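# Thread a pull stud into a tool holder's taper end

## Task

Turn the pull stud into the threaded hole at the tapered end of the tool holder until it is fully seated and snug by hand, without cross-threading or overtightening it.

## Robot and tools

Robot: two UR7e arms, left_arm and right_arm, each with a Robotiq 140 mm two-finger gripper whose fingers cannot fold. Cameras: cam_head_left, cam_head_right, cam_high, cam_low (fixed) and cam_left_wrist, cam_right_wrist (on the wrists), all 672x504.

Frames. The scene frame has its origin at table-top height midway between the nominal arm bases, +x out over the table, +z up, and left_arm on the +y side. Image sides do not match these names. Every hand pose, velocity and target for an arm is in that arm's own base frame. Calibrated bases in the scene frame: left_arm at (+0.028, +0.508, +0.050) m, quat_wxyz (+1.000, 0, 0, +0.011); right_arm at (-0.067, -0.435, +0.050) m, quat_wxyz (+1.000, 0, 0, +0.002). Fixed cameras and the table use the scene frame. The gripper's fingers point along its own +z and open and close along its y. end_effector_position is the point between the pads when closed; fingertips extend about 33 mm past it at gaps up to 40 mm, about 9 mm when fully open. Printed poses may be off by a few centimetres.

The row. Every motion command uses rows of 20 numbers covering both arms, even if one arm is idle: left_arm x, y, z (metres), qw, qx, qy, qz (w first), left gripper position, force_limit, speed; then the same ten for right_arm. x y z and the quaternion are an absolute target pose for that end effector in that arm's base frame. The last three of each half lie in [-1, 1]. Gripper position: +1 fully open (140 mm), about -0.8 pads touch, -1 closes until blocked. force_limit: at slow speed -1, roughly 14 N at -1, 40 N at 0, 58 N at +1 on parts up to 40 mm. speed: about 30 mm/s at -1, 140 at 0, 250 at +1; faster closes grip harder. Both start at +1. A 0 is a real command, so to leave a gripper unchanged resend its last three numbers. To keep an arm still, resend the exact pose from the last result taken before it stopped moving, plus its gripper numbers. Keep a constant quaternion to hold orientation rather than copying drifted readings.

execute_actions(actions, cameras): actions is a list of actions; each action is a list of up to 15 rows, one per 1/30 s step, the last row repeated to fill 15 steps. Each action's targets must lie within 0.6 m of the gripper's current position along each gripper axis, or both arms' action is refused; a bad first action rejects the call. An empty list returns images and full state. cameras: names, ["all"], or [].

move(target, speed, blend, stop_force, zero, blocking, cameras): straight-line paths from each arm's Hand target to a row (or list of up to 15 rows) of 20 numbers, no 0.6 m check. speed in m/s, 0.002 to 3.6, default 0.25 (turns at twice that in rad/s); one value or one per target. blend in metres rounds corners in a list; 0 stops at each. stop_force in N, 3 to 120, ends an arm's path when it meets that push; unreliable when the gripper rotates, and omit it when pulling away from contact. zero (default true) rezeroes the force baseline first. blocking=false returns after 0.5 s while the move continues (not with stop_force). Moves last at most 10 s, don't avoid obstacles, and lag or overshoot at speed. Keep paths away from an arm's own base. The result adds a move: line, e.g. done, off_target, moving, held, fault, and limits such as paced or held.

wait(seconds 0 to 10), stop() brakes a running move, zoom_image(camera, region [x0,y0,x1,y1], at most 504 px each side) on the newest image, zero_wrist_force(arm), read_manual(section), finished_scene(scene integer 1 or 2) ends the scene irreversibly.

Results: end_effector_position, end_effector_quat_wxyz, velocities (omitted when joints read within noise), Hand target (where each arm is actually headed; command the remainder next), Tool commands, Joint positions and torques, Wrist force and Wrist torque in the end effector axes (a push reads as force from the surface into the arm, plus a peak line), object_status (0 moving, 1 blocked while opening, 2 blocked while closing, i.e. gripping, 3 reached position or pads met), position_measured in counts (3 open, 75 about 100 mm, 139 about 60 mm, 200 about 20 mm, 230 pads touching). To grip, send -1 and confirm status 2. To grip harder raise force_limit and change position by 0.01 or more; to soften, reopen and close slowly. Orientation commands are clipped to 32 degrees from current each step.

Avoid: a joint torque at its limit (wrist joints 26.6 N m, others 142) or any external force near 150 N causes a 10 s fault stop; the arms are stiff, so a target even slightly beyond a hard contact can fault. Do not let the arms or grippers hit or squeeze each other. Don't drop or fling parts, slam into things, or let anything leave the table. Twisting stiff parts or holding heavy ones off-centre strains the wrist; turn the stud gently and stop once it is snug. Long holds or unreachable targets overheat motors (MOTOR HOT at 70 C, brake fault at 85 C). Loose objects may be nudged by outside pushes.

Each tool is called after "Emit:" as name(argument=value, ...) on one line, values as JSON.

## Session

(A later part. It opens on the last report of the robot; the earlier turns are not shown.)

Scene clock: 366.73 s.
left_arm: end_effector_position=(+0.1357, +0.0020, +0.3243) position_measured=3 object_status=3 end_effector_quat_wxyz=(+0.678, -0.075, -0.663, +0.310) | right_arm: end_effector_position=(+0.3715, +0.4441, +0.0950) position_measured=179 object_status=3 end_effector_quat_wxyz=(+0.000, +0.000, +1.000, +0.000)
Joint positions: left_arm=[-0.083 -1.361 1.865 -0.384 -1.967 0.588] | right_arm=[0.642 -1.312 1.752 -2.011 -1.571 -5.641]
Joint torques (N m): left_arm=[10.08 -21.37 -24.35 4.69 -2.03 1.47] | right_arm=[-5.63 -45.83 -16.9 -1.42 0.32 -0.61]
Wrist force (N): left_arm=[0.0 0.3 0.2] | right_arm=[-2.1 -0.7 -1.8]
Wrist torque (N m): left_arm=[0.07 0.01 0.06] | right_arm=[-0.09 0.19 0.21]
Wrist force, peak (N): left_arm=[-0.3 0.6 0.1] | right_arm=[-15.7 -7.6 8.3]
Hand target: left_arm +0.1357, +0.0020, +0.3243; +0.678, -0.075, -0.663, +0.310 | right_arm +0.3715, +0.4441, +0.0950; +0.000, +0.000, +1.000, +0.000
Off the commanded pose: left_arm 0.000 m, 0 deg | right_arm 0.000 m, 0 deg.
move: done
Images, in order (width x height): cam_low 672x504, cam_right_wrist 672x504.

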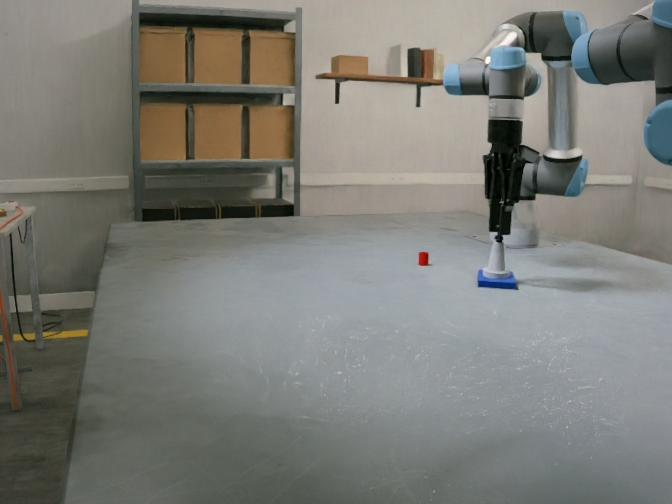

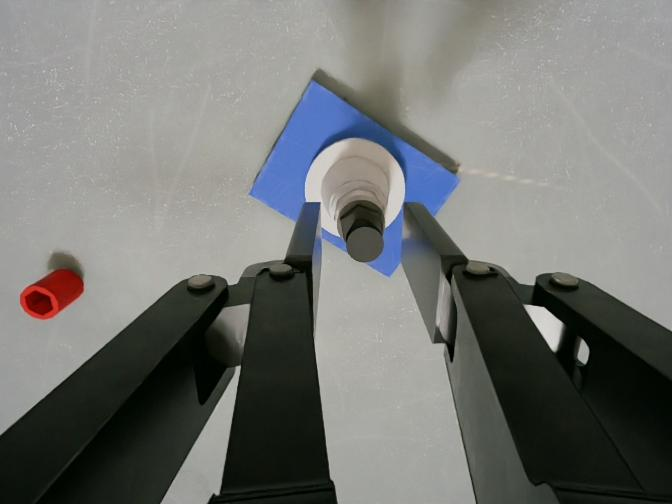

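Emit:
move(target=[0.1357,0.0020,0.3243,0.678,-0.075,-0.663,0.310,1,1,1,0.3715,0.4441,0.0950,0,0,-1,0,-1,0,-1])

Emit:
move(target=[[0.1357,0.0020,0.3243,0.678,-0.075,-0.663,0.310,1,1,1,0.3715,0.4441,0.0946,0,0.7071,0.7071,0,-1,0,-1],[0.1357,0.0020,0.3243,0.678,-0.075,-0.663,0.310,1,1,1,0.3715,0.4441,0.0941,0,1,0,0,-1,0,-1]], speed=0.7, blend=0.001)

Emit:
move(target=[0.1357,0.0020,0.3243,0.678,-0.075,-0.663,0.310,1,1,1,0.3715,0.4441,0.0936,0,0.7071,-0.7071,0,-1,0,-1], speed=0.7)

Emit:
move(target=[0.1357,0.0020,0.3243,0.678,-0.075,-0.663,0.310,1,1,1,0.3715,0.4441,0.0931,0,0,-1,0,-1,0,-1], speed=0.7)

Scene clock: 382.70 s.
left_arm: end_effector_position=(+0.1357, +0.0020, +0.3243) position_measured=3 object_status=3 end_effector_quat_wxyz=(+0.678, -0.075, -0.663, +0.310) | right_arm: end_effector_position=(+0.3715, +0.4441, +0.0950) position_measured=211 object_status=0 end_effector_quat_wxyz=(+0.000, +0.000, +1.000, +0.000)
Joint positions: left_arm=[-0.083 -1.361 1.865 -0.384 -1.967 0.588] | right_arm=[0.642 -1.312 1.752 -2.011 -1.571 -5.641]
Joint torques (N m): left_arm=[9.69 -21.57 -24.02 4.8 -2.07 1.6] | right_arm=[7.16 -42.18 -26.14 -3.67 -1.86 -0.97]
Wrist force (N): left_arm=[-0.1 0.3 0.4] | right_arm=[-2.1 0.2 -4.8]
Wrist torque (N m): left_arm=[0.06 0.03 0.06] | right_arm=[-0.13 0.19 0.21]
Wrist force, peak (N): left_arm=[-0.7 -0.2 0.2] | right_arm=[-2.2 0.4 -5.1]
Hand target: left_arm +0.1357, +0.0020, +0.3243; +0.678, -0.075, -0.663, +0.310 | right_arm +0.3715, +0.4441, +0.0950; +0.000, +0.000, +1.000, +0.000
Off the commanded pose: left_arm 0.000 m, 0 deg | right_arm 0.000 m, 0 deg.
move: done

Scene clock: 386.30 s.
left_arm: end_effector_position=(+0.1357, +0.0020, +0.3243) position_measured=3 object_status=3 end_effector_quat_wxyz=(+0.678, -0.075, -0.663, +0.310) | right_arm: end_effector_position=(+0.3715, +0.4441, +0.0941) position_measured=211 object_status=2 end_effector_quat_wxyz=(+0.000, +1.000, +0.000, +0.000)
Joint positions: left_arm=[-0.083 -1.361 1.865 -0.384 -1.967 0.588] | right_arm=[0.642 -1.311 1.753 -2.013 -1.571 -2.5]
Joint torques (N m): left_arm=[9.56 -21.74 -23.88 4.68 -2.01 1.63] | right_arm=[4.43 -22.61 -30.79 0.65 -1.04 0.7]
Wrist force (N): left_arm=[-0.1 0.0 0.0] | right_arm=[2.8 -5.5 1.2]
Wrist torque (N m): left_arm=[-0.01 0.02 0.06] | right_arm=[0.33 0.12 0.29]
Wrist force, peak (N): left_arm=[-0.2 0.5 0.2] | right_arm=[6.2 -4.8 7.7]
Hand target: left_arm +0.1357, +0.0020, +0.3243; +0.678, -0.075, -0.663, +0.310 | right_arm +0.3715, +0.4441, +0.0941; +0.000, +1.000, +0.000, +0.000
Off the commanded pose: left_arm 0.000 m, 0 deg | right_arm 0.000 m, 0 deg.
move: done; blend cut to 0 m at target 1

Scene clock: 388.10 s.
left_arm: end_effector_position=(+0.1357, +0.0020, +0.3243) position_measured=3 object_status=3 end_effector_quat_wxyz=(+0.678, -0.075, -0.663, +0.310) | right_arm: end_effector_position=(+0.3715, +0.4441, +0.0936) position_measured=211 object_status=2 end_effector_quat_wxyz=(+0.000, +0.707, -0.707, +0.000)
Joint positions: left_arm=[-0.083 -1.361 1.865 -0.384 -1.967 0.588] | right_arm=[0.642 -1.31 1.754 -2.015 -1.571 -0.929]
Joint torques (N m): left_arm=[9.45 -22.14 -23.8 4.74 -1.99 1.69] | right_arm=[5.38 -22.78 -33.58 -0.61 0.08 0.71]
Wrist force (N): left_arm=[-0.1 0.1 0.2] | right_arm=[-2.8 -3.9 1.4]
Wrist torque (N m): left_arm=[0.01 0.02 0.07] | right_arm=[0.08 0.24 0.35]
Wrist force, peak (N): left_arm=[0.2 0.4 0.2] | right_arm=[-2.2 -4.2 6.2]
Hand target: left_arm +0.1357, +0.0020, +0.3243; +0.678, -0.075, -0.663, +0.310 | right_arm +0.3715, +0.4441, +0.0936; +0.000, +0.707, -0.707, +0.000
Off the commanded pose: left_arm 0.000 m, 0 deg | right_arm 0.000 m, 0 deg.
move: done

Scene clock: 389.90 s.
left_arm: end_effector_position=(+0.1357, +0.0020, +0.3243) position_measured=3 object_status=3 end_effector_quat_wxyz=(+0.678, -0.075, -0.663, +0.310) | right_arm: end_effector_position=(+0.3715, +0.4441, +0.0931) position_measured=211 object_status=2 end_effector_quat_wxyz=(+0.000, +0.000, +1.000, +0.000)
Joint positions: left_arm=[-0.083 -1.361 1.865 -0.384 -1.967 0.588] | right_arm=[0.642 -1.31 1.755 -2.016 -1.571 0.642]
Joint torques (N m): left_arm=[9.69 -21.67 -24.15 4.85 -1.98 1.62] | right_arm=[3.63 -24 -34.92 -1.14 -0.6 0.72]
Wrist force (N): left_arm=[-0.1 0.2 0.0] | right_arm=[-2.8 0.7 2.8]
Wrist torque (N m): left_arm=[0.05 0.01 0.06] | right_arm=[-0.31 0.25 0.34]
Wrist force, peak (N): left_arm=[-0.3 0.5 0.1] | right_arm=[-3.1 0.2 7.7]
Hand target: left_arm +0.1357, +0.0020, +0.3243; +0.678, -0.075, -0.663, +0.310 | right_arm +0.3715, +0.4441, +0.0931; +0.000, +0.000, +1.000, +0.000
Off the commanded pose: left_arm 0.000 m, 0 deg | right_arm 0.000 m, 0 deg.
move: done

Emit:
move(target=[[0.1357,0.0020,0.3243,0.678,-0.075,-0.663,0.310,1,1,1,0.3715,0.4441,0.0925,0,0.7071,0.7071,0,-1,0,-1],[0.1357,0.0020,0.3243,0.678,-0.075,-0.663,0.310,1,1,1,0.3715,0.4441,0.0920,0,1,0,0,-1,0,-1],[0.1357,0.0020,0.3243,0.678,-0.075,-0.663,0.310,1,1,1,0.3715,0.4441,0.0914,0,0.7071,-0.7071,0,-1,0,-1]], speed=0.7, blend=0.0005)

Emit:
move(target=[[0.1357,0.0020,0.3243,0.678,-0.075,-0.663,0.310,1,1,1,0.3715,0.4441,0.0914,0,0.7071,-0.7071,0,-0.4,0,0],[0.1357,0.0020,0.3243,0.678,-0.075,-0.663,0.310,1,1,1,0.3715,0.4443,0.0914,0,0.951,0.309,0,-0.4,0,0],[0.1357,0.0020,0.3243,0.678,-0.075,-0.663,0.310,1,1,1,0.3715,0.4443,0.0914,0,0.156,0.988,0,-0.4,0,0],[0.1357,0.0020,0.3243,0.678,-0.075,-0.663,0.310,1,1,1,0.3715,0.4443,0.0914,0,-0.809,0.588,0,-0.4,0,0],[0.1357,0.0020,0.3243,0.678,-0.075,-0.663,0.310,1,1,1,0.3715,0.4443,0.0914,0,-0.891,-0.454,0,-0.4,0,0],[0.1357,0.0020,0.3243,0.678,-0.075,-0.663,0.310,1,1,1,0.3715,0.4443,0.0914,0,0,-1,0,-0.4,0,0]], speed=1.4, blend=[0,0.0002,0.0002,0.0002,0.0002,0], cameras=["cam_low"])

Emit:
zoom_image(camera="cam_low", region=[470, 200, 530, 280])

Emit:
move(target=[0.1357,0.0020,0.3243,0.678,-0.075,-0.663,0.310,1,1,1,0.3715,0.4443,0.0914,0,0,-1,0,-1,0.5,-1])

Scene clock: 409.43 s.
left_arm: end_effector_position=(+0.1357, +0.0020, +0.3243) position_measured=3 object_status=3 end_effector_quat_wxyz=(+0.678, -0.075, -0.663, +0.310) | right_arm: end_effector_position=(+0.3715, +0.4441, +0.0914) position_measured=211 object_status=2 end_effector_quat_wxyz=(+0.000, +0.707, -0.707, +0.000)
Joint positions: left_arm=[-0.083 -1.361 1.865 -0.384 -1.967 0.588] | right_arm=[0.642 -1.308 1.757 -2.02 -1.571 5.354]
Joint torques (N m): left_arm=[9.99 -21.35 -24.46 4.78 -2.06 1.56] | right_arm=[4.39 -25.73 -33.29 -0.92 0.12 0.81]
Wrist force (N): left_arm=[-0.2 0.2 0.3] | right_arm=[-2.3 -3.0 3.0]
Wrist torque (N m): left_arm=[0.06 0.03 0.06] | right_arm=[0.12 0.11 0.34]
Wrist force, peak (N): left_arm=[0.0 0.7 0.1] | right_arm=[11.5 -2.5 12.6]
Hand target: left_arm +0.1357, +0.0020, +0.3243; +0.678, -0.075, -0.663, +0.310 | right_arm +0.3715, +0.4441, +0.0914; +0.000, +0.707, -0.707, +0.000
Off the commanded pose: left_arm 0.000 m, 0 deg | right_arm 0.000 m, 0 deg.
move: done

Scene clock: 414.80 s.
left_arm: end_effector_position=(+0.1357, +0.0020, +0.3243) position_measured=3 object_status=3 end_effector_quat_wxyz=(+0.678, -0.075, -0.663, +0.310) | right_arm: end_effector_position=(+0.3715, +0.4443, +0.0914) position_measured=179 object_status=3 end_effector_quat_wxyz=(+0.000, +0.000, +1.000, +0.000)
Joint positions: left_arm=[-0.083 -1.361 1.865 -0.384 -1.967 0.588] | right_arm=[0.642 -1.307 1.757 -2.02 -1.571 -5.641]
Joint torques (N m): left_arm=[9.28 -22.14 -23.38 4.76 -2.02 1.54] | right_arm=[-5.21 -46.99 -17.6 -1.35 0.27 -0.75]
Wrist force (N): left_arm=[-0.1 0.2 0.0] | right_arm=[-1.9 -0.9 -2.2]
Wrist torque (N m): left_arm=[0.04 0.03 0.06] | right_arm=[-0.12 0.15 0.21]
Wrist force, peak (N): left_arm=[-0.1 0.6 -0.3] | right_arm=[-2.4 -2.8 3.3]
Hand target: left_arm +0.1357, +0.0020, +0.3243; +0.678, -0.075, -0.663, +0.310 | right_arm +0.3715, +0.4443, +0.0914; +0.000, +0.000, +1.000, +0.000
Off the commanded pose: left_arm 0.000 m, 0 deg | right_arm 0.000 m, 0 deg.
move: done
Images, in order (width x height): cam_low 672x504.

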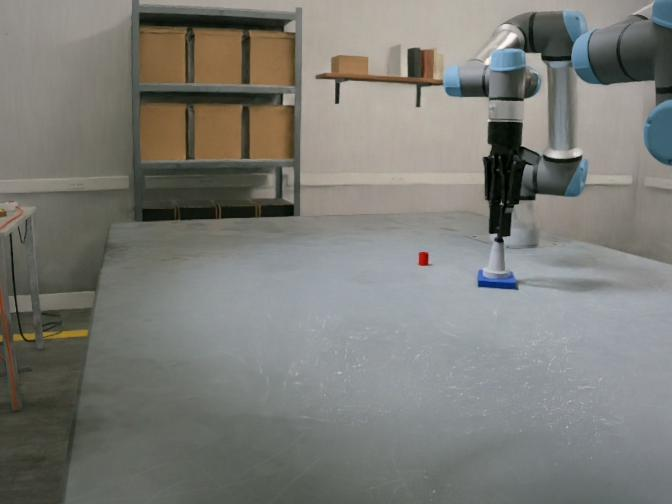

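Scaled by 6.300 from the camera's 672x504 image, which has a finer 960x720 frame.

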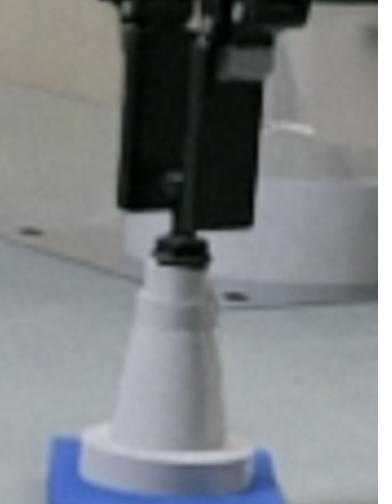

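Scene clock: 416.07 s.
left_arm: end_effector_position=(+0.1357, +0.0020, +0.3243) position_measured=3 object_status=3 end_effector_quat_wxyz=(+0.678, -0.075, -0.663, +0.310) | right_arm: end_effector_position=(+0.3715, +0.4443, +0.0914) position_measured=212 object_status=0 end_effector_quat_wxyz=(+0.000, +0.000, +1.000, +0.000)
Joint positions: left_arm=[-0.083 -1.361 1.865 -0.384 -1.967 0.588] | right_arm=[0.642 -1.308 1.757 -2.02 -1.571 -5.641]
Joint torques (N m): left_arm=[9.6 -21.28 -23.52 4.68 -2 1.56] | right_arm=[6.01 -43.56 -21.19 -2.14 -1.99 -1.39]
Wrist force (N): left_arm=[-0.1 0.3 0.1] | right_arm=[-1.7 -0.9 -7.3]
Wrist torque (N m): left_arm=[0.06 0.01 0.06] | right_arm=[-0.10 0.13 0.20]
Wrist force, peak (N): left_arm=[-0.3 0.3 -0.3] | right_arm=[-1.8 -0.6 -7.7]
Hand target: left_arm +0.1357, +0.0020, +0.3243; +0.678, -0.075, -0.663, +0.310 | right_arm +0.3715, +0.4443, +0.0914; +0.000, +0.000, +1.000, +0.000
Off the commanded pose: left_arm 0.000 m, 0 deg | right_arm 0.000 m, 0 deg.
move: done

Emit:
move(target=[[0.1357,0.0020,0.3243,0.678,-0.075,-0.663,0.310,1,1,1,0.3715,0.4443,0.0911,0,0.7071,0.7071,0,-1,0.5,-1],[0.1357,0.0020,0.3243,0.678,-0.075,-0.663,0.310,1,1,1,0.3715,0.4443,0.0905,0,1,0,0,-1,0.5,-1]], speed=0.7, blend=0.0005)

Emit:
move(target=[0.1357,0.0020,0.3243,0.678,-0.075,-0.663,0.310,1,1,1,0.3715,0.4443,0.0900,0,0.7071,-0.7071,0,-1,0.5,-1], speed=0.7)

Emit:
move(target=[0.1357,0.0020,0.3243,0.678,-0.075,-0.663,0.310,1,1,1,0.3715,0.4443,0.0895,0,0,-1,0,-1,0.5,-1], speed=0.7)

Emit:
move(target=[0.1357,0.0020,0.3243,0.678,-0.075,-0.663,0.310,1,1,1,0.3715,0.4443,0.0892,0,0.7071,0.7071,0,-1,0.5,-1], speed=0.6, cameras=["cam_low"])

Emit:
zoom_image(camera="cam_low", region=[470, 200, 530, 280])

Scene clock: 429.97 s.
left_arm: end_effector_position=(+0.1357, +0.0020, +0.3243) position_measured=3 object_status=3 end_effector_quat_wxyz=(+0.678, -0.075, -0.663, +0.310) | right_arm: end_effector_position=(+0.3715, +0.4443, +0.0905) position_measured=212 object_status=2 end_effector_quat_wxyz=(+0.000, +1.000, +0.000, +0.000)
Joint positions: left_arm=[-0.083 -1.361 1.865 -0.384 -1.967 0.588] | right_arm=[0.642 -1.307 1.758 -2.022 -1.571 -2.5]
Joint torques (N m): left_arm=[9.87 -21.84 -23.55 4.93 -2.07 1.49] | right_arm=[5.25 -24.73 -30.32 1.33 -0.1 0.83]
Wrist force (N): left_arm=[0.2 0.1 0.2] | right_arm=[7.3 -5.7 3.2]
Wrist torque (N m): left_arm=[0.03 -0.04 0.06] | right_arm=[0.26 -0.01 0.28]
Wrist force, peak (N): left_arm=[-0.4 0.5 0.1] | right_arm=[9.7 -1.8 6.2]
Hand target: left_arm +0.1357, +0.0020, +0.3243; +0.678, -0.075, -0.663, +0.310 | right_arm +0.3715, +0.4443, +0.0905; +0.000, +1.000, +0.000, +0.000
Off the commanded pose: left_arm 0.000 m, 0 deg | right_arm 0.000 m, 0 deg.
move: done

Scene clock: 431.77 s.
left_arm: end_effector_position=(+0.1357, +0.0020, +0.3243) position_measured=3 object_status=3 end_effector_quat_wxyz=(+0.678, -0.075, -0.663, +0.310) | right_arm: end_effector_position=(+0.3715, +0.4443, +0.0900) position_measured=212 object_status=2 end_effector_quat_wxyz=(+0.000, +0.707, -0.707, +0.000)
Joint positions: left_arm=[-0.083 -1.361 1.865 -0.384 -1.967 0.588] | right_arm=[0.642 -1.306 1.759 -2.024 -1.571 -0.929]
Joint torques (N m): left_arm=[9.5 -21.99 -23.68 4.75 -1.95 1.54] | right_arm=[6.17 -24.05 -32.12 -0.5 0.65 0.79]
Wrist force (N): left_arm=[-0.2 0.4 0.2] | right_arm=[-1.6 -4.9 2.3]
Wrist torque (N m): left_arm=[0.10 0.04 0.06] | right_arm=[0.19 0.11 0.35]
Wrist force, peak (N): left_arm=[-0.2 0.4 0.2] | right_arm=[7.4 -6.0 4.7]
Hand target: left_arm +0.1357, +0.0020, +0.3243; +0.678, -0.075, -0.663, +0.310 | right_arm +0.3715, +0.4443, +0.0900; +0.000, +0.707, -0.707, +0.000
Off the commanded pose: left_arm 0.000 m, 0 deg | right_arm 0.000 m, 0 deg.
move: done

Scene clock: 433.57 s.
left_arm: end_effector_position=(+0.1357, +0.0020, +0.3243) position_measured=3 object_status=3 end_effector_quat_wxyz=(+0.678, -0.075, -0.663, +0.310) | right_arm: end_effector_position=(+0.3715, +0.4443, +0.0895) position_measured=212 object_status=2 end_effector_quat_wxyz=(+0.000, +0.000, +1.000, +0.000)
Joint positions: left_arm=[-0.083 -1.361 1.865 -0.384 -1.967 0.588] | right_arm=[0.642 -1.306 1.76 -2.025 -1.571 0.642]
Joint torques (N m): left_arm=[9.65 -21.46 -23.67 4.88 -1.95 1.58] | right_arm=[1.71 -19.46 -29.86 -0.15 -1.2 0.89]
Wrist force (N): left_arm=[-0.1 0.2 0.0] | right_arm=[-1.4 3.1 -6.8]
Wrist torque (N m): left_arm=[0.04 0.01 0.06] | right_arm=[-0.18 0.20 0.07]
Wrist force, peak (N): left_arm=[0.1 0.6 -0.2] | right_arm=[-0.8 2.6 -7.7]
Hand target: left_arm +0.1357, +0.0020, +0.3243; +0.678, -0.075, -0.663, +0.310 | right_arm +0.3715, +0.4443, +0.0895; +0.000, +0.000, +1.000, +0.000
Off the commanded pose: left_arm 0.000 m, 0 deg | right_arm 0.000 m, 0 deg.
move: done

Scene clock: 435.50 s.
left_arm: end_effector_position=(+0.1357, +0.0020, +0.3243) position_measured=3 object_status=3 end_effector_quat_wxyz=(+0.678, -0.075, -0.663, +0.310) | right_arm: end_effector_position=(+0.3715, +0.4443, +0.0892) position_measured=212 object_status=2 end_effector_quat_wxyz=(+0.000, +0.707, +0.707, +0.000)
Joint positions: left_arm=[-0.083 -1.361 1.865 -0.384 -1.967 0.588] | right_arm=[0.642 -1.305 1.76 -2.026 -1.571 2.213]
Joint torques (N m): left_arm=[9.85 -21.18 -23.71 4.75 -2.05 1.54] | right_arm=[7.8 -18.44 -25.19 1.54 0.76 0.93]
Wrist force (N): left_arm=[-0.2 0.2 -0.1] | right_arm=[0.5 6.0 -8.1]
Wrist torque (N m): left_arm=[0.04 0.05 0.06] | right_arm=[-0.14 0.14 0.08]
Wrist force, peak (N): left_arm=[0.2 0.5 -0.1] | right_arm=[2.8 7.6 -7.0]
Hand target: left_arm +0.1357, +0.0020, +0.3243; +0.678, -0.075, -0.663, +0.310 | right_arm +0.3715, +0.4443, +0.0892; +0.000, +0.707, +0.707, +0.000
Off the commanded pose: left_arm 0.000 m, 0 deg | right_arm 0.000 m, 0 deg.
move: done
Images, in order (width x height): cam_low 672x504.

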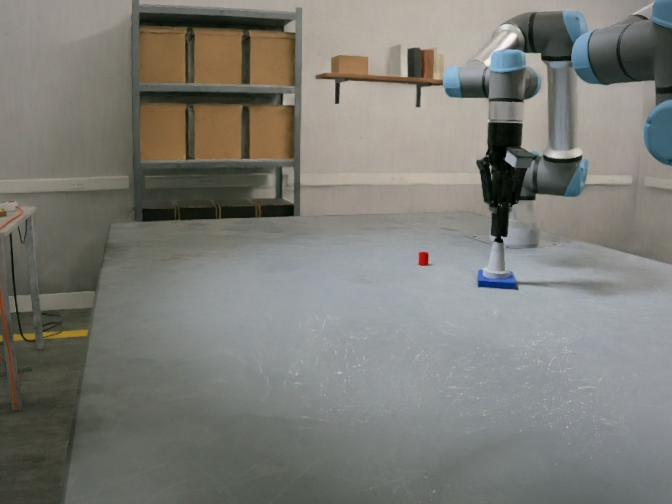

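Scaled by 6.300 from the camera's 672x504 image, which has a finer 960x720 frame.

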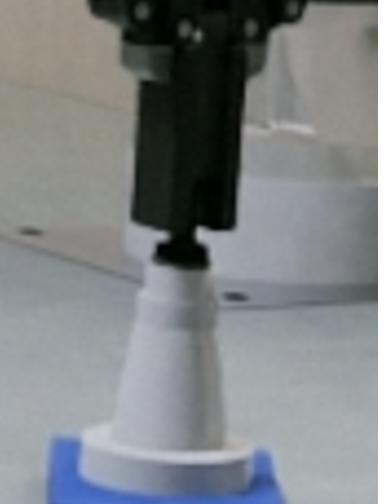

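Emit:
move(target=[0.1357,0.0020,0.3243,0.678,-0.075,-0.663,0.310,1,1,1,0.3715,0.4443,0.0891,0,1,0,0,-1,0.5,-1], speed=0.5)

Emit:
move(target=[0.1357,0.0020,0.3243,0.678,-0.075,-0.663,0.310,1,1,1,0.3715,0.4443,0.0891,0,0.906,-0.4226,0,-1,0.5,-1], speed=0.3, cameras=["cam_low"])

Emit:
zoom_image(camera="cam_low", region=[480, 220, 520, 260])

Scene clock: 445.03 s.
left_arm: end_effector_position=(+0.1357, +0.0020, +0.3243) position_measured=3 object_status=3 end_effector_quat_wxyz=(+0.678, -0.075, -0.663, +0.310) | right_arm: end_effector_position=(+0.3715, +0.4443, +0.0891) position_measured=212 object_status=2 end_effector_quat_wxyz=(+0.000, +1.000, +0.000, +0.000)
Joint positions: left_arm=[-0.083 -1.361 1.865 -0.384 -1.967 0.588] | right_arm=[0.642 -1.305 1.76 -2.026 -1.571 3.784]
Joint torques (N m): left_arm=[10.27 -21.83 -23.81 4.78 -2.1 1.57] | right_arm=[-1.6 -21.44 -32.51 -1.34 -3.02 1.14]
Wrist force (N): left_arm=[0.1 -0.1 0.0] | right_arm=[-7.7 -5.0 -4.2]
Wrist torque (N m): left_arm=[-0.01 -0.02 0.06] | right_arm=[0.17 0.23 0.04]
Wrist force, peak (N): left_arm=[-0.2 0.6 0.1] | right_arm=[0.4 6.1 -9.0]
Hand target: left_arm +0.1357, +0.0020, +0.3243; +0.678, -0.075, -0.663, +0.310 | right_arm +0.3715, +0.4443, +0.0891; +0.000, +1.000, +0.000, +0.000
Off the commanded pose: left_arm 0.000 m, 0 deg | right_arm 0.000 m, 0 deg.
move: done

Scene clock: 447.00 s.
left_arm: end_effector_position=(+0.1357, +0.0020, +0.3243) position_measured=3 object_status=3 end_effector_quat_wxyz=(+0.678, -0.075, -0.663, +0.310) | right_arm: end_effector_position=(+0.3715, +0.4443, +0.0891) position_measured=212 object_status=2 end_effector_quat_wxyz=(+0.000, +0.906, -0.423, +0.000)
Joint positions: left_arm=[-0.083 -1.361 1.865 -0.384 -1.967 0.588] | right_arm=[0.642 -1.305 1.76 -2.026 -1.571 4.656]
Joint torques (N m): left_arm=[9.58 -21.09 -23.41 4.84 -2.01 1.46] | right_arm=[7.3 -30.55 -27.34 2.85 -3.27 0.69]
Wrist force (N): left_arm=[0.0 -0.2 0.1] | right_arm=[-7.4 -12.9 1.3]
Wrist torque (N m): left_arm=[-0.04 -0.01 0.06] | right_arm=[0.41 0.16 0.07]
Wrist force, peak (N): left_arm=[0.0 0.6 0.2] | right_arm=[-9.1 -13.2 -0.1]
Hand target: left_arm +0.1357, +0.0020, +0.3243; +0.678, -0.075, -0.663, +0.310 | right_arm +0.3715, +0.4443, +0.0891; +0.000, +0.906, -0.423, +0.000
Off the commanded pose: left_arm 0.000 m, 0 deg | right_arm 0.000 m, 0 deg.
move: done
Images, in order (width x height): cam_low 672x504.

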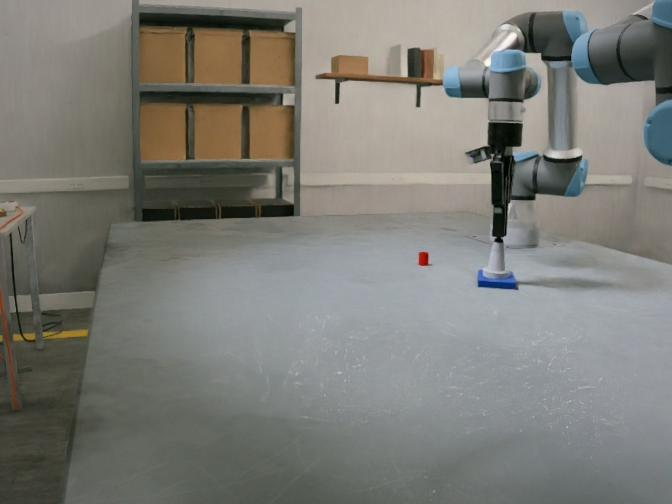

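Scaled by 12.600 from the camera's 672x504 image, which has a finer 960x720 frame.

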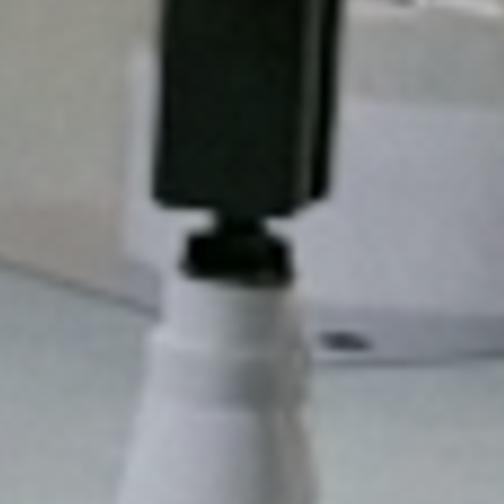

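Emit:
move(target=[[0.1357,0.0020,0.3243,0.678,-0.075,-0.663,0.310,1,1,1,0.3715,0.4443,0.0891,0,0.906,-0.4226,0,-0.4,0,0],[0.1357,0.0020,0.3243,0.678,-0.075,-0.663,0.310,1,1,1,0.3715,0.4443,0.0891,0,0.9397,0.342,0,-0.4,0,0]], speed=0.8)

Emit:
move(target=[0.1357,0.0020,0.3243,0.678,-0.075,-0.663,0.310,1,1,1,0.3715,0.4443,0.0891,0,0.9397,0.342,0,-1,1,0.1])

Emit:
move(target=[0.1357,0.0020,0.3243,0.678,-0.075,-0.663,0.310,1,1,1,0.3715,0.4443,0.0891,0,0.9848,0.1736,0,-1,1,0.1], speed=0.3)

Emit:
move(target=[0.1357,0.0020,0.3243,0.678,-0.075,-0.663,0.310,1,1,1,0.3715,0.4443,0.0891,0,0.9848,-0.1736,0,-1,1,0.1], speed=0.3)

Scene clock: 459.37 s.
left_arm: end_effector_position=(+0.1357, +0.0020, +0.3243) position_measured=3 object_status=3 end_effector_quat_wxyz=(+0.678, -0.075, -0.663, +0.310) | right_arm: end_effector_position=(+0.3715, +0.4443, +0.0891) position_measured=179 object_status=3 end_effector_quat_wxyz=(+0.000, +0.940, +0.342, +0.000)
Joint positions: left_arm=[-0.083 -1.361 1.865 -0.384 -1.967 0.588] | right_arm=[0.642 -1.305 1.76 -2.026 -1.571 3.086]
Joint torques (N m): left_arm=[9.53 -22.16 -23.77 4.67 -1.98 1.49] | right_arm=[-5.34 -47.58 -16.35 -1.32 0.25 -0.78]
Wrist force (N): left_arm=[0.0 0.1 0.3] | right_arm=[-1.4 0.3 -2.1]
Wrist torque (N m): left_arm=[0.02 0.00 0.06] | right_arm=[0.12 0.03 0.19]
Wrist force, peak (N): left_arm=[-0.5 0.4 0.3] | right_arm=[-7.1 -13.4 2.6]
Hand target: left_arm +0.1357, +0.0020, +0.3243; +0.678, -0.075, -0.663, +0.310 | right_arm +0.3715, +0.4443, +0.0891; +0.000, +0.940, +0.342, +0.000
Off the commanded pose: left_arm 0.000 m, 0 deg | right_arm 0.000 m, 0 deg.
move: done

Scene clock: 459.87 s.
left_arm: end_effector_position=(+0.1357, +0.0020, +0.3243) position_measured=3 object_status=3 end_effector_quat_wxyz=(+0.678, -0.075, -0.663, +0.310) | right_arm: end_effector_position=(+0.3715, +0.4443, +0.0891) position_measured=213 object_status=2 end_effector_quat_wxyz=(+0.000, +0.940, +0.342, +0.000)
Joint positions: left_arm=[-0.083 -1.361 1.865 -0.384 -1.967 0.588] | right_arm=[0.642 -1.305 1.76 -2.026 -1.571 3.086]
Joint torques (N m): left_arm=[9.72 -21.55 -23.45 4.73 -2.11 1.55] | right_arm=[-0.53 -38.93 -15.72 -1.39 -1.81 -1.42]
Wrist force (N): left_arm=[0.1 0.1 0.4] | right_arm=[-3.9 1.5 -8.7]
Wrist torque (N m): left_arm=[0.03 -0.02 0.06] | right_arm=[0.15 0.10 0.19]
Wrist force, peak (N): left_arm=[0.0 0.6 -0.1] | right_arm=[-3.8 1.7 -8.8]
Hand target: left_arm +0.1357, +0.0020, +0.3243; +0.678, -0.075, -0.663, +0.310 | right_arm +0.3715, +0.4443, +0.0891; +0.000, +0.940, +0.342, +0.000
Off the commanded pose: left_arm 0.000 m, 0 deg | right_arm 0.000 m, 0 deg.
move: done

Scene clock: 460.97 s.
left_arm: end_effector_position=(+0.1357, +0.0020, +0.3243) position_measured=3 object_status=3 end_effector_quat_wxyz=(+0.678, -0.075, -0.663, +0.310) | right_arm: end_effector_position=(+0.3715, +0.4443, +0.0891) position_measured=213 object_status=2 end_effector_quat_wxyz=(+0.000, +0.985, +0.174, +0.000)
Joint positions: left_arm=[-0.083 -1.361 1.865 -0.384 -1.967 0.588] | right_arm=[0.642 -1.305 1.76 -2.026 -1.571 3.435]
Joint torques (N m): left_arm=[9.73 -21.66 -23.7 4.94 -2.02 1.57] | right_arm=[6.32 -32.37 -31.99 -3.86 -2.82 0.79]
Wrist force (N): left_arm=[0.0 0.1 -0.2] | right_arm=[-2.0 -1.7 -3.3]
Wrist torque (N m): left_arm=[0.03 -0.01 0.06] | right_arm=[0.29 0.04 -0.02]
Wrist force, peak (N): left_arm=[0.1 0.5 0.2] | right_arm=[-3.9 1.4 -8.9]
Hand target: left_arm +0.1357, +0.0020, +0.3243; +0.678, -0.075, -0.663, +0.310 | right_arm +0.3715, +0.4443, +0.0891; +0.000, +0.985, +0.174, +0.000
Off the commanded pose: left_arm 0.000 m, 0 deg | right_arm 0.000 m, 0 deg.
move: done

Scene clock: 462.63 s.
left_arm: end_effector_position=(+0.1357, +0.0020, +0.3243) position_measured=3 object_status=3 end_effector_quat_wxyz=(+0.678, -0.075, -0.663, +0.310) | right_arm: end_effector_position=(+0.3715, +0.4443, +0.0891) position_measured=213 object_status=2 end_effector_quat_wxyz=(+0.000, +0.985, -0.174, +0.000)
Joint positions: left_arm=[-0.083 -1.361 1.865 -0.384 -1.967 0.588] | right_arm=[0.642 -1.305 1.76 -2.026 -1.571 4.133]
Joint torques (N m): left_arm=[9.82 -21.58 -23.39 4.78 -2.04 1.6] | right_arm=[3.27 -29.12 -30.04 0.31 -4.96 0.74]
Wrist force (N): left_arm=[0.0 0.1 -0.1] | right_arm=[-6.7 -9.8 0.2]
Wrist torque (N m): left_arm=[0.01 -0.02 0.06] | right_arm=[0.44 0.12 -0.01]
Wrist force, peak (N): left_arm=[0.1 0.7 0.2] | right_arm=[-7.1 -10.4 -0.3]
Hand target: left_arm +0.1357, +0.0020, +0.3243; +0.678, -0.075, -0.663, +0.310 | right_arm +0.3715, +0.4443, +0.0891; +0.000, +0.985, -0.174, +0.000
Off the commanded pose: left_arm 0.000 m, 0 deg | right_arm 0.000 m, 0 deg.
move: done

Emit:
move(target=[0.1357,0.0020,0.3243,0.678,-0.075,-0.663,0.310,1,1,1,0.3715,0.4443,0.0891,0,0.9659,-0.2588,0,-1,1,0.1], speed=0.3, cameras=["cam_right_wrist"])

Emit:
zoom_image(camera="cam_right_wrist", region=[325, 180, 405, 260])

Emit:
move(target=[0.1357,0.0020,0.3243,0.678,-0.075,-0.663,0.310,1,1,1,0.3715,0.4443,0.0891,0,0.8660,-0.5,0,-1,1,0.1], speed=0.3, cameras=["cam_right_wrist"])

Emit:
zoom_image(camera="cam_right_wrist", region=[325, 180, 405, 260])

Scene clock: 479.47 s.
left_arm: end_effector_position=(+0.1357, +0.0020, +0.3243) position_measured=3 object_status=3 end_effector_quat_wxyz=(+0.678, -0.075, -0.663, +0.310) | right_arm: end_effector_position=(+0.3715, +0.4443, +0.0891) position_measured=213 object_status=2 end_effector_quat_wxyz=(+0.000, +0.966, -0.259, +0.000)
Joint positions: left_arm=[-0.083 -1.361 1.865 -0.384 -1.967 0.588] | right_arm=[0.642 -1.305 1.76 -2.026 -1.571 4.307]
Joint torques (N m): left_arm=[9.7 -21.96 -23.99 4.73 -2.13 1.59] | right_arm=[2.18 -28.48 -17.11 -0.55 -5.65 0.68]
Wrist force (N): left_arm=[0.0 0.0 -0.2] | right_arm=[-10.8 -11.0 -0.7]
Wrist torque (N m): left_arm=[-0.01 -0.01 0.06] | right_arm=[0.48 0.23 -0.03]
Wrist force, peak (N): left_arm=[0.1 0.6 0.1] | right_arm=[-11.2 -10.9 -1.2]
Hand target: left_arm +0.1357, +0.0020, +0.3243; +0.678, -0.075, -0.663, +0.310 | right_arm +0.3715, +0.4443, +0.0891; +0.000, +0.966, -0.259, +0.000
Off the commanded pose: left_arm 0.000 m, 0 deg | right_arm 0.000 m, 0 deg.
move: done
Images, in order (width x height): cam_right_wrist 672x504.

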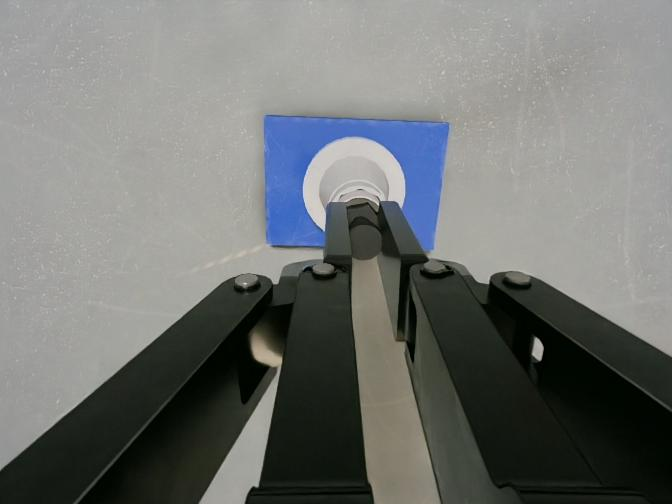

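Scaled by 6.300 from the camera's 672x504 image, which has a finer 960x720 frame.

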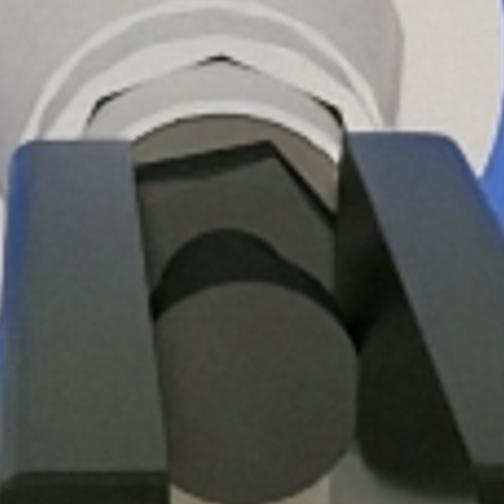

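Scene clock: 480.83 s.
left_arm: end_effector_position=(+0.1357, +0.0020, +0.3243) position_measured=3 object_status=3 end_effector_quat_wxyz=(+0.678, -0.075, -0.663, +0.310) | right_arm: end_effector_position=(+0.3715, +0.4443, +0.0891) position_measured=213 object_status=2 end_effector_quat_wxyz=(+0.000, +0.866, -0.500, +0.000)
Joint positions: left_arm=[-0.083 -1.361 1.865 -0.384 -1.967 0.588] | right_arm=[0.642 -1.305 1.76 -2.026 -1.571 4.831]
Joint torques (N m): left_arm=[10.35 -21.99 -23.78 4.77 -1.91 1.48] | right_arm=[6.79 -31.51 -26.62 2.46 -3.67 0.84]
Wrist force (N): left_arm=[-0.2 0.0 -0.2] | right_arm=[-9.7 -12.4 0.3]
Wrist torque (N m): left_arm=[-0.01 0.03 0.06] | right_arm=[0.50 0.20 0.01]
Wrist force, peak (N): left_arm=[0.4 0.0 0.3] | right_arm=[-9.9 -12.4 0.6]
Hand target: left_arm +0.1357, +0.0020, +0.3243; +0.678, -0.075, -0.663, +0.310 | right_arm +0.3715, +0.4443, +0.0891; +0.000, +0.866, -0.500, +0.000
Off the commanded pose: left_arm 0.000 m, 0 deg | right_arm 0.000 m, 0 deg.
move: done
Images, in order (width x height): cam_right_wrist 672x504.

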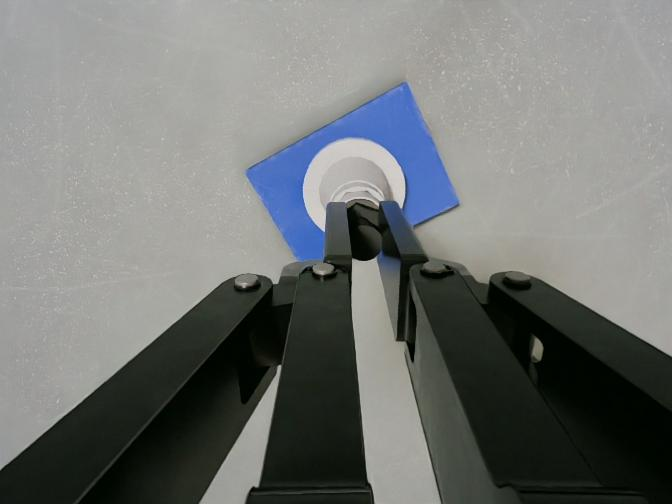

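Scaled by 6.300 from the camera's 672x504 image, which has a finer 960x720 frame.

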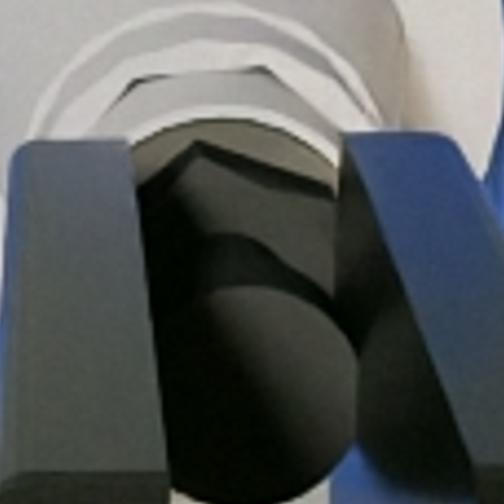

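Emit:
move(target=[[0.1357,0.0020,0.3243,0.678,-0.075,-0.663,0.310,1,1,1,0.3715,0.4443,0.0892,0,0.8660,-0.5,0,-0.45,0,0],[0.1357,0.0020,0.3243,0.678,-0.075,-0.663,0.310,1,1,1,0.3716,0.4445,0.0892,0,0.9659,0.2588,0,-0.45,0,0]], speed=0.8)

Emit:
move(target=[0.1357,0.0020,0.3243,0.678,-0.075,-0.663,0.310,1,1,1,0.3716,0.4445,0.0892,0,0.9659,0.2588,0,-1,1,0.6])

Emit:
move(target=[0.1357,0.0020,0.3243,0.678,-0.075,-0.663,0.310,1,1,1,0.3716,0.4445,0.0892,0,1,0,0,-1,1,0.6], speed=0.25)

Emit:
move(target=[0.1357,0.0020,0.3243,0.678,-0.075,-0.663,0.310,1,1,1,0.3716,0.4445,0.0892,0,0.9659,-0.2588,0,-1,1,0.6], speed=0.25)

Scene clock: 499.77 s.
left_arm: end_effector_position=(+0.1357, +0.0020, +0.3243) position_measured=3 object_status=3 end_effector_quat_wxyz=(+0.678, -0.075, -0.663, +0.310) | right_arm: end_effector_position=(+0.3716, +0.4445, +0.0892) position_measured=186 object_status=3 end_effector_quat_wxyz=(+0.000, +0.966, +0.259, +0.000)
Joint positions: left_arm=[-0.083 -1.361 1.865 -0.384 -1.967 0.588] | right_arm=[0.642 -1.305 1.759 -2.025 -1.571 3.261]
Joint torques (N m): left_arm=[10 -21.86 -23.05 4.71 -2.05 1.62] | right_arm=[-7.01 -46.67 -16.01 -1.38 0.08 -0.77]
Wrist force (N): left_arm=[0.3 0.1 0.1] | right_arm=[-1.3 0.6 -1.9]
Wrist torque (N m): left_arm=[0.03 -0.06 0.06] | right_arm=[0.21 0.01 0.19]
Wrist force, peak (N): left_arm=[0.1 0.6 0.0] | right_arm=[-9.3 -12.3 1.0]
Hand target: left_arm +0.1357, +0.0020, +0.3243; +0.678, -0.075, -0.663, +0.310 | right_arm +0.3716, +0.4445, +0.0892; +0.000, +0.966, +0.259, +0.000
Off the commanded pose: left_arm 0.000 m, 0 deg | right_arm 0.000 m, 0 deg.
move: done

Scene clock: 500.27 s.
left_arm: end_effector_position=(+0.1357, +0.0020, +0.3243) position_measured=3 object_status=3 end_effector_quat_wxyz=(+0.678, -0.075, -0.663, +0.310) | right_arm: end_effector_position=(+0.3716, +0.4445, +0.0892) position_measured=215 object_status=2 end_effector_quat_wxyz=(+0.000, +0.966, +0.259, +0.000)
Joint positions: left_arm=[-0.083 -1.361 1.865 -0.384 -1.967 0.588] | right_arm=[0.642 -1.305 1.759 -2.025 -1.571 3.26]
Joint torques (N m): left_arm=[9.78 -20.91 -24.35 4.77 -2.04 1.54] | right_arm=[-3.35 -34.97 -16.43 -1.84 -1.17 -1.38]
Wrist force (N): left_arm=[0.0 -0.1 0.1] | right_arm=[-5.1 3.5 -11.9]
Wrist torque (N m): left_arm=[-0.02 -0.01 0.06] | right_arm=[0.17 0.10 0.19]
Wrist force, peak (N): left_arm=[0.2 0.5 0.1] | right_arm=[-5.0 3.4 -12.5]
Hand target: left_arm +0.1357, +0.0020, +0.3243; +0.678, -0.075, -0.663, +0.310 | right_arm +0.3716, +0.4445, +0.0892; +0.000, +0.966, +0.259, +0.000
Off the commanded pose: left_arm 0.000 m, 0 deg | right_arm 0.000 m, 0 deg.
move: done

Scene clock: 501.80 s.
left_arm: end_effector_position=(+0.1357, +0.0020, +0.3243) position_measured=3 object_status=3 end_effector_quat_wxyz=(+0.678, -0.075, -0.663, +0.310) | right_arm: end_effector_position=(+0.3716, +0.4445, +0.0892) position_measured=215 object_status=2 end_effector_quat_wxyz=(+0.000, +1.000, +0.000, +0.000) end_effector_velocity=(-0.001, +0.001, +0.000) end_effector_angular_velocity=(+0.001, +0.001, -0.004)
Joint positions: left_arm=[-0.083 -1.361 1.865 -0.384 -1.967 0.588] | right_arm=[0.642 -1.305 1.759 -2.025 -1.571 3.784]
Joint velocities: left_arm=[within noise] | right_arm=[0.001 0 0 0 0.002 0.005]
Joint torques (N m): left_arm=[9.25 -21.58 -24.38 4.8 -2.12 1.59] | right_arm=[7.31 -23.51 -30.26 -2.29 -2.47 0.84]
Wrist force (N): left_arm=[-0.3 0.1 0.0] | right_arm=[-1.7 -0.5 -4.4]
Wrist torque (N m): left_arm=[0.02 0.05 0.06] | right_arm=[0.35 0.04 -0.17]
Wrist force, peak (N): left_arm=[0.0 0.5 0.0] | right_arm=[-5.2 3.3 -12.3]
Hand target: left_arm +0.1357, +0.0020, +0.3243; +0.678, -0.075, -0.663, +0.310 | right_arm +0.3716, +0.4445, +0.0892; +0.000, +1.000, +0.000, +0.000
Off the commanded pose: left_arm 0.000 m, 0 deg | right_arm 0.000 m, 0 deg.
move: done

Scene clock: 503.33 s.
left_arm: end_effector_position=(+0.1357, +0.0020, +0.3243) position_measured=3 object_status=3 end_effector_quat_wxyz=(+0.678, -0.075, -0.663, +0.310) | right_arm: end_effector_position=(+0.3716, +0.4445, +0.0892) position_measured=215 object_status=2 end_effector_quat_wxyz=(+0.000, +0.966, -0.259, +0.000)
Joint positions: left_arm=[-0.083 -1.361 1.865 -0.384 -1.967 0.588] | right_arm=[0.642 -1.305 1.759 -2.025 -1.571 4.307]
Joint torques (N m): left_arm=[10.73 -22.1 -23.28 4.82 -2.08 1.59] | right_arm=[6.06 -20.17 -26.18 -0.54 -3.51 0.77]
Wrist force (N): left_arm=[0.0 0.3 0.1] | right_arm=[-4.9 -4.2 -4.1]
Wrist torque (N m): left_arm=[0.06 -0.01 0.06] | right_arm=[0.46 0.06 -0.19]
Wrist force, peak (N): left_arm=[0.1 0.7 0.0] | right_arm=[-5.7 -4.5 -3.5]
Hand target: left_arm +0.1357, +0.0020, +0.3243; +0.678, -0.075, -0.663, +0.310 | right_arm +0.3716, +0.4445, +0.0892; +0.000, +0.966, -0.259, +0.000
Off the commanded pose: left_arm 0.000 m, 0 deg | right_arm 0.000 m, 0 deg.
move: done

Emit:
move(target=[[0.1357,0.0020,0.3243,0.678,-0.075,-0.663,0.310,1,1,1,0.3716,0.4445,0.0892,0,0.9659,-0.2588,0,-0.2,0,-0.5],[0.1357,0.0020,0.3243,0.678,-0.075,-0.663,0.310,1,1,1,0.3716,0.4445,0.18,0,0.9659,-0.2588,0,-0.2,0,-0.5]], speed=0.2, cameras=["cam_low","cam_right_wrist"])

Emit:
zoom_image(camera="cam_low", region=[470, 200, 530, 280])

Scene clock: 511.30 s.
left_arm: end_effector_position=(+0.1357, +0.0020, +0.3243) position_measured=3 object_status=3 end_effector_quat_wxyz=(+0.678, -0.075, -0.663, +0.310) | right_arm: end_effector_position=(+0.3716, +0.4445, +0.1800) position_measured=154 object_status=3 end_effector_quat_wxyz=(+0.000, +0.966, -0.259, +0.000)
Joint positions: left_arm=[-0.083 -1.361 1.865 -0.384 -1.967 0.588] | right_arm=[0.642 -1.377 1.604 -1.798 -1.571 4.308]
Joint torques (N m): left_arm=[9.53 -21.33 -23.57 4.89 -1.99 1.64] | right_arm=[0.75 -20.9 -28.54 -1.6 -0.76 -0.1]
Wrist force (N): left_arm=[-0.1 0.2 0.4] | right_arm=[-1.1 1.0 -1.7]
Wrist torque (N m): left_arm=[0.04 0.02 0.06] | right_arm=[0.23 -0.03 0.32]
Wrist force, peak (N): left_arm=[0.0 0.6 0.0] | right_arm=[-4.6 -4.0 -4.2]
Hand target: left_arm +0.1357, +0.0020, +0.3243; +0.678, -0.075, -0.663, +0.310 | right_arm +0.3716, +0.4445, +0.1800; +0.000, +0.966, -0.259, +0.000
Off the commanded pose: left_arm 0.000 m, 0 deg | right_arm 0.000 m, 0 deg.
move: done
Images, in order (width x height): cam_low 672x504, cam_right_wrist 672x504.

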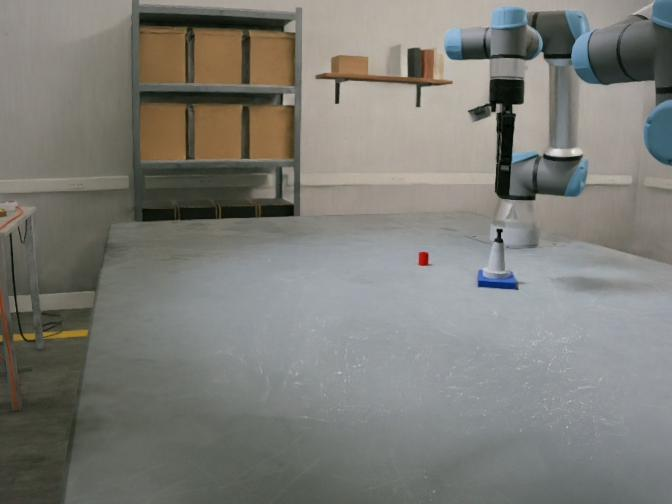

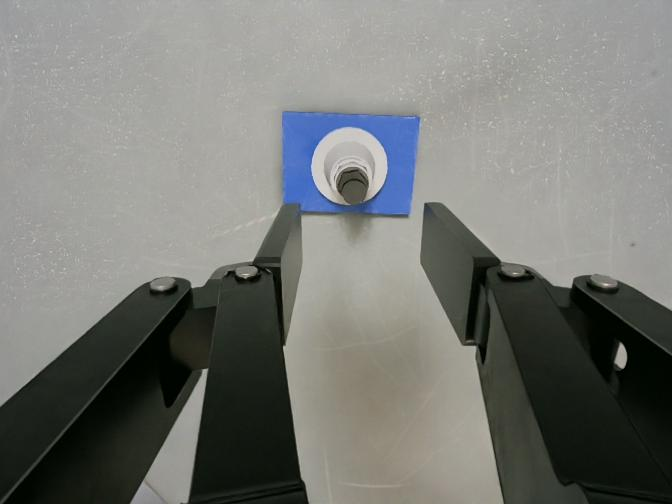

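Scaled by 6.300 from the camera's 672x504 image, which has a finer 960x720 frame.

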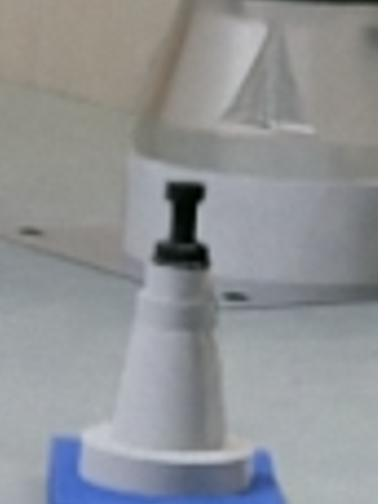

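Emit:
finished_scene(scene=2)

The scene is finished: the task was done.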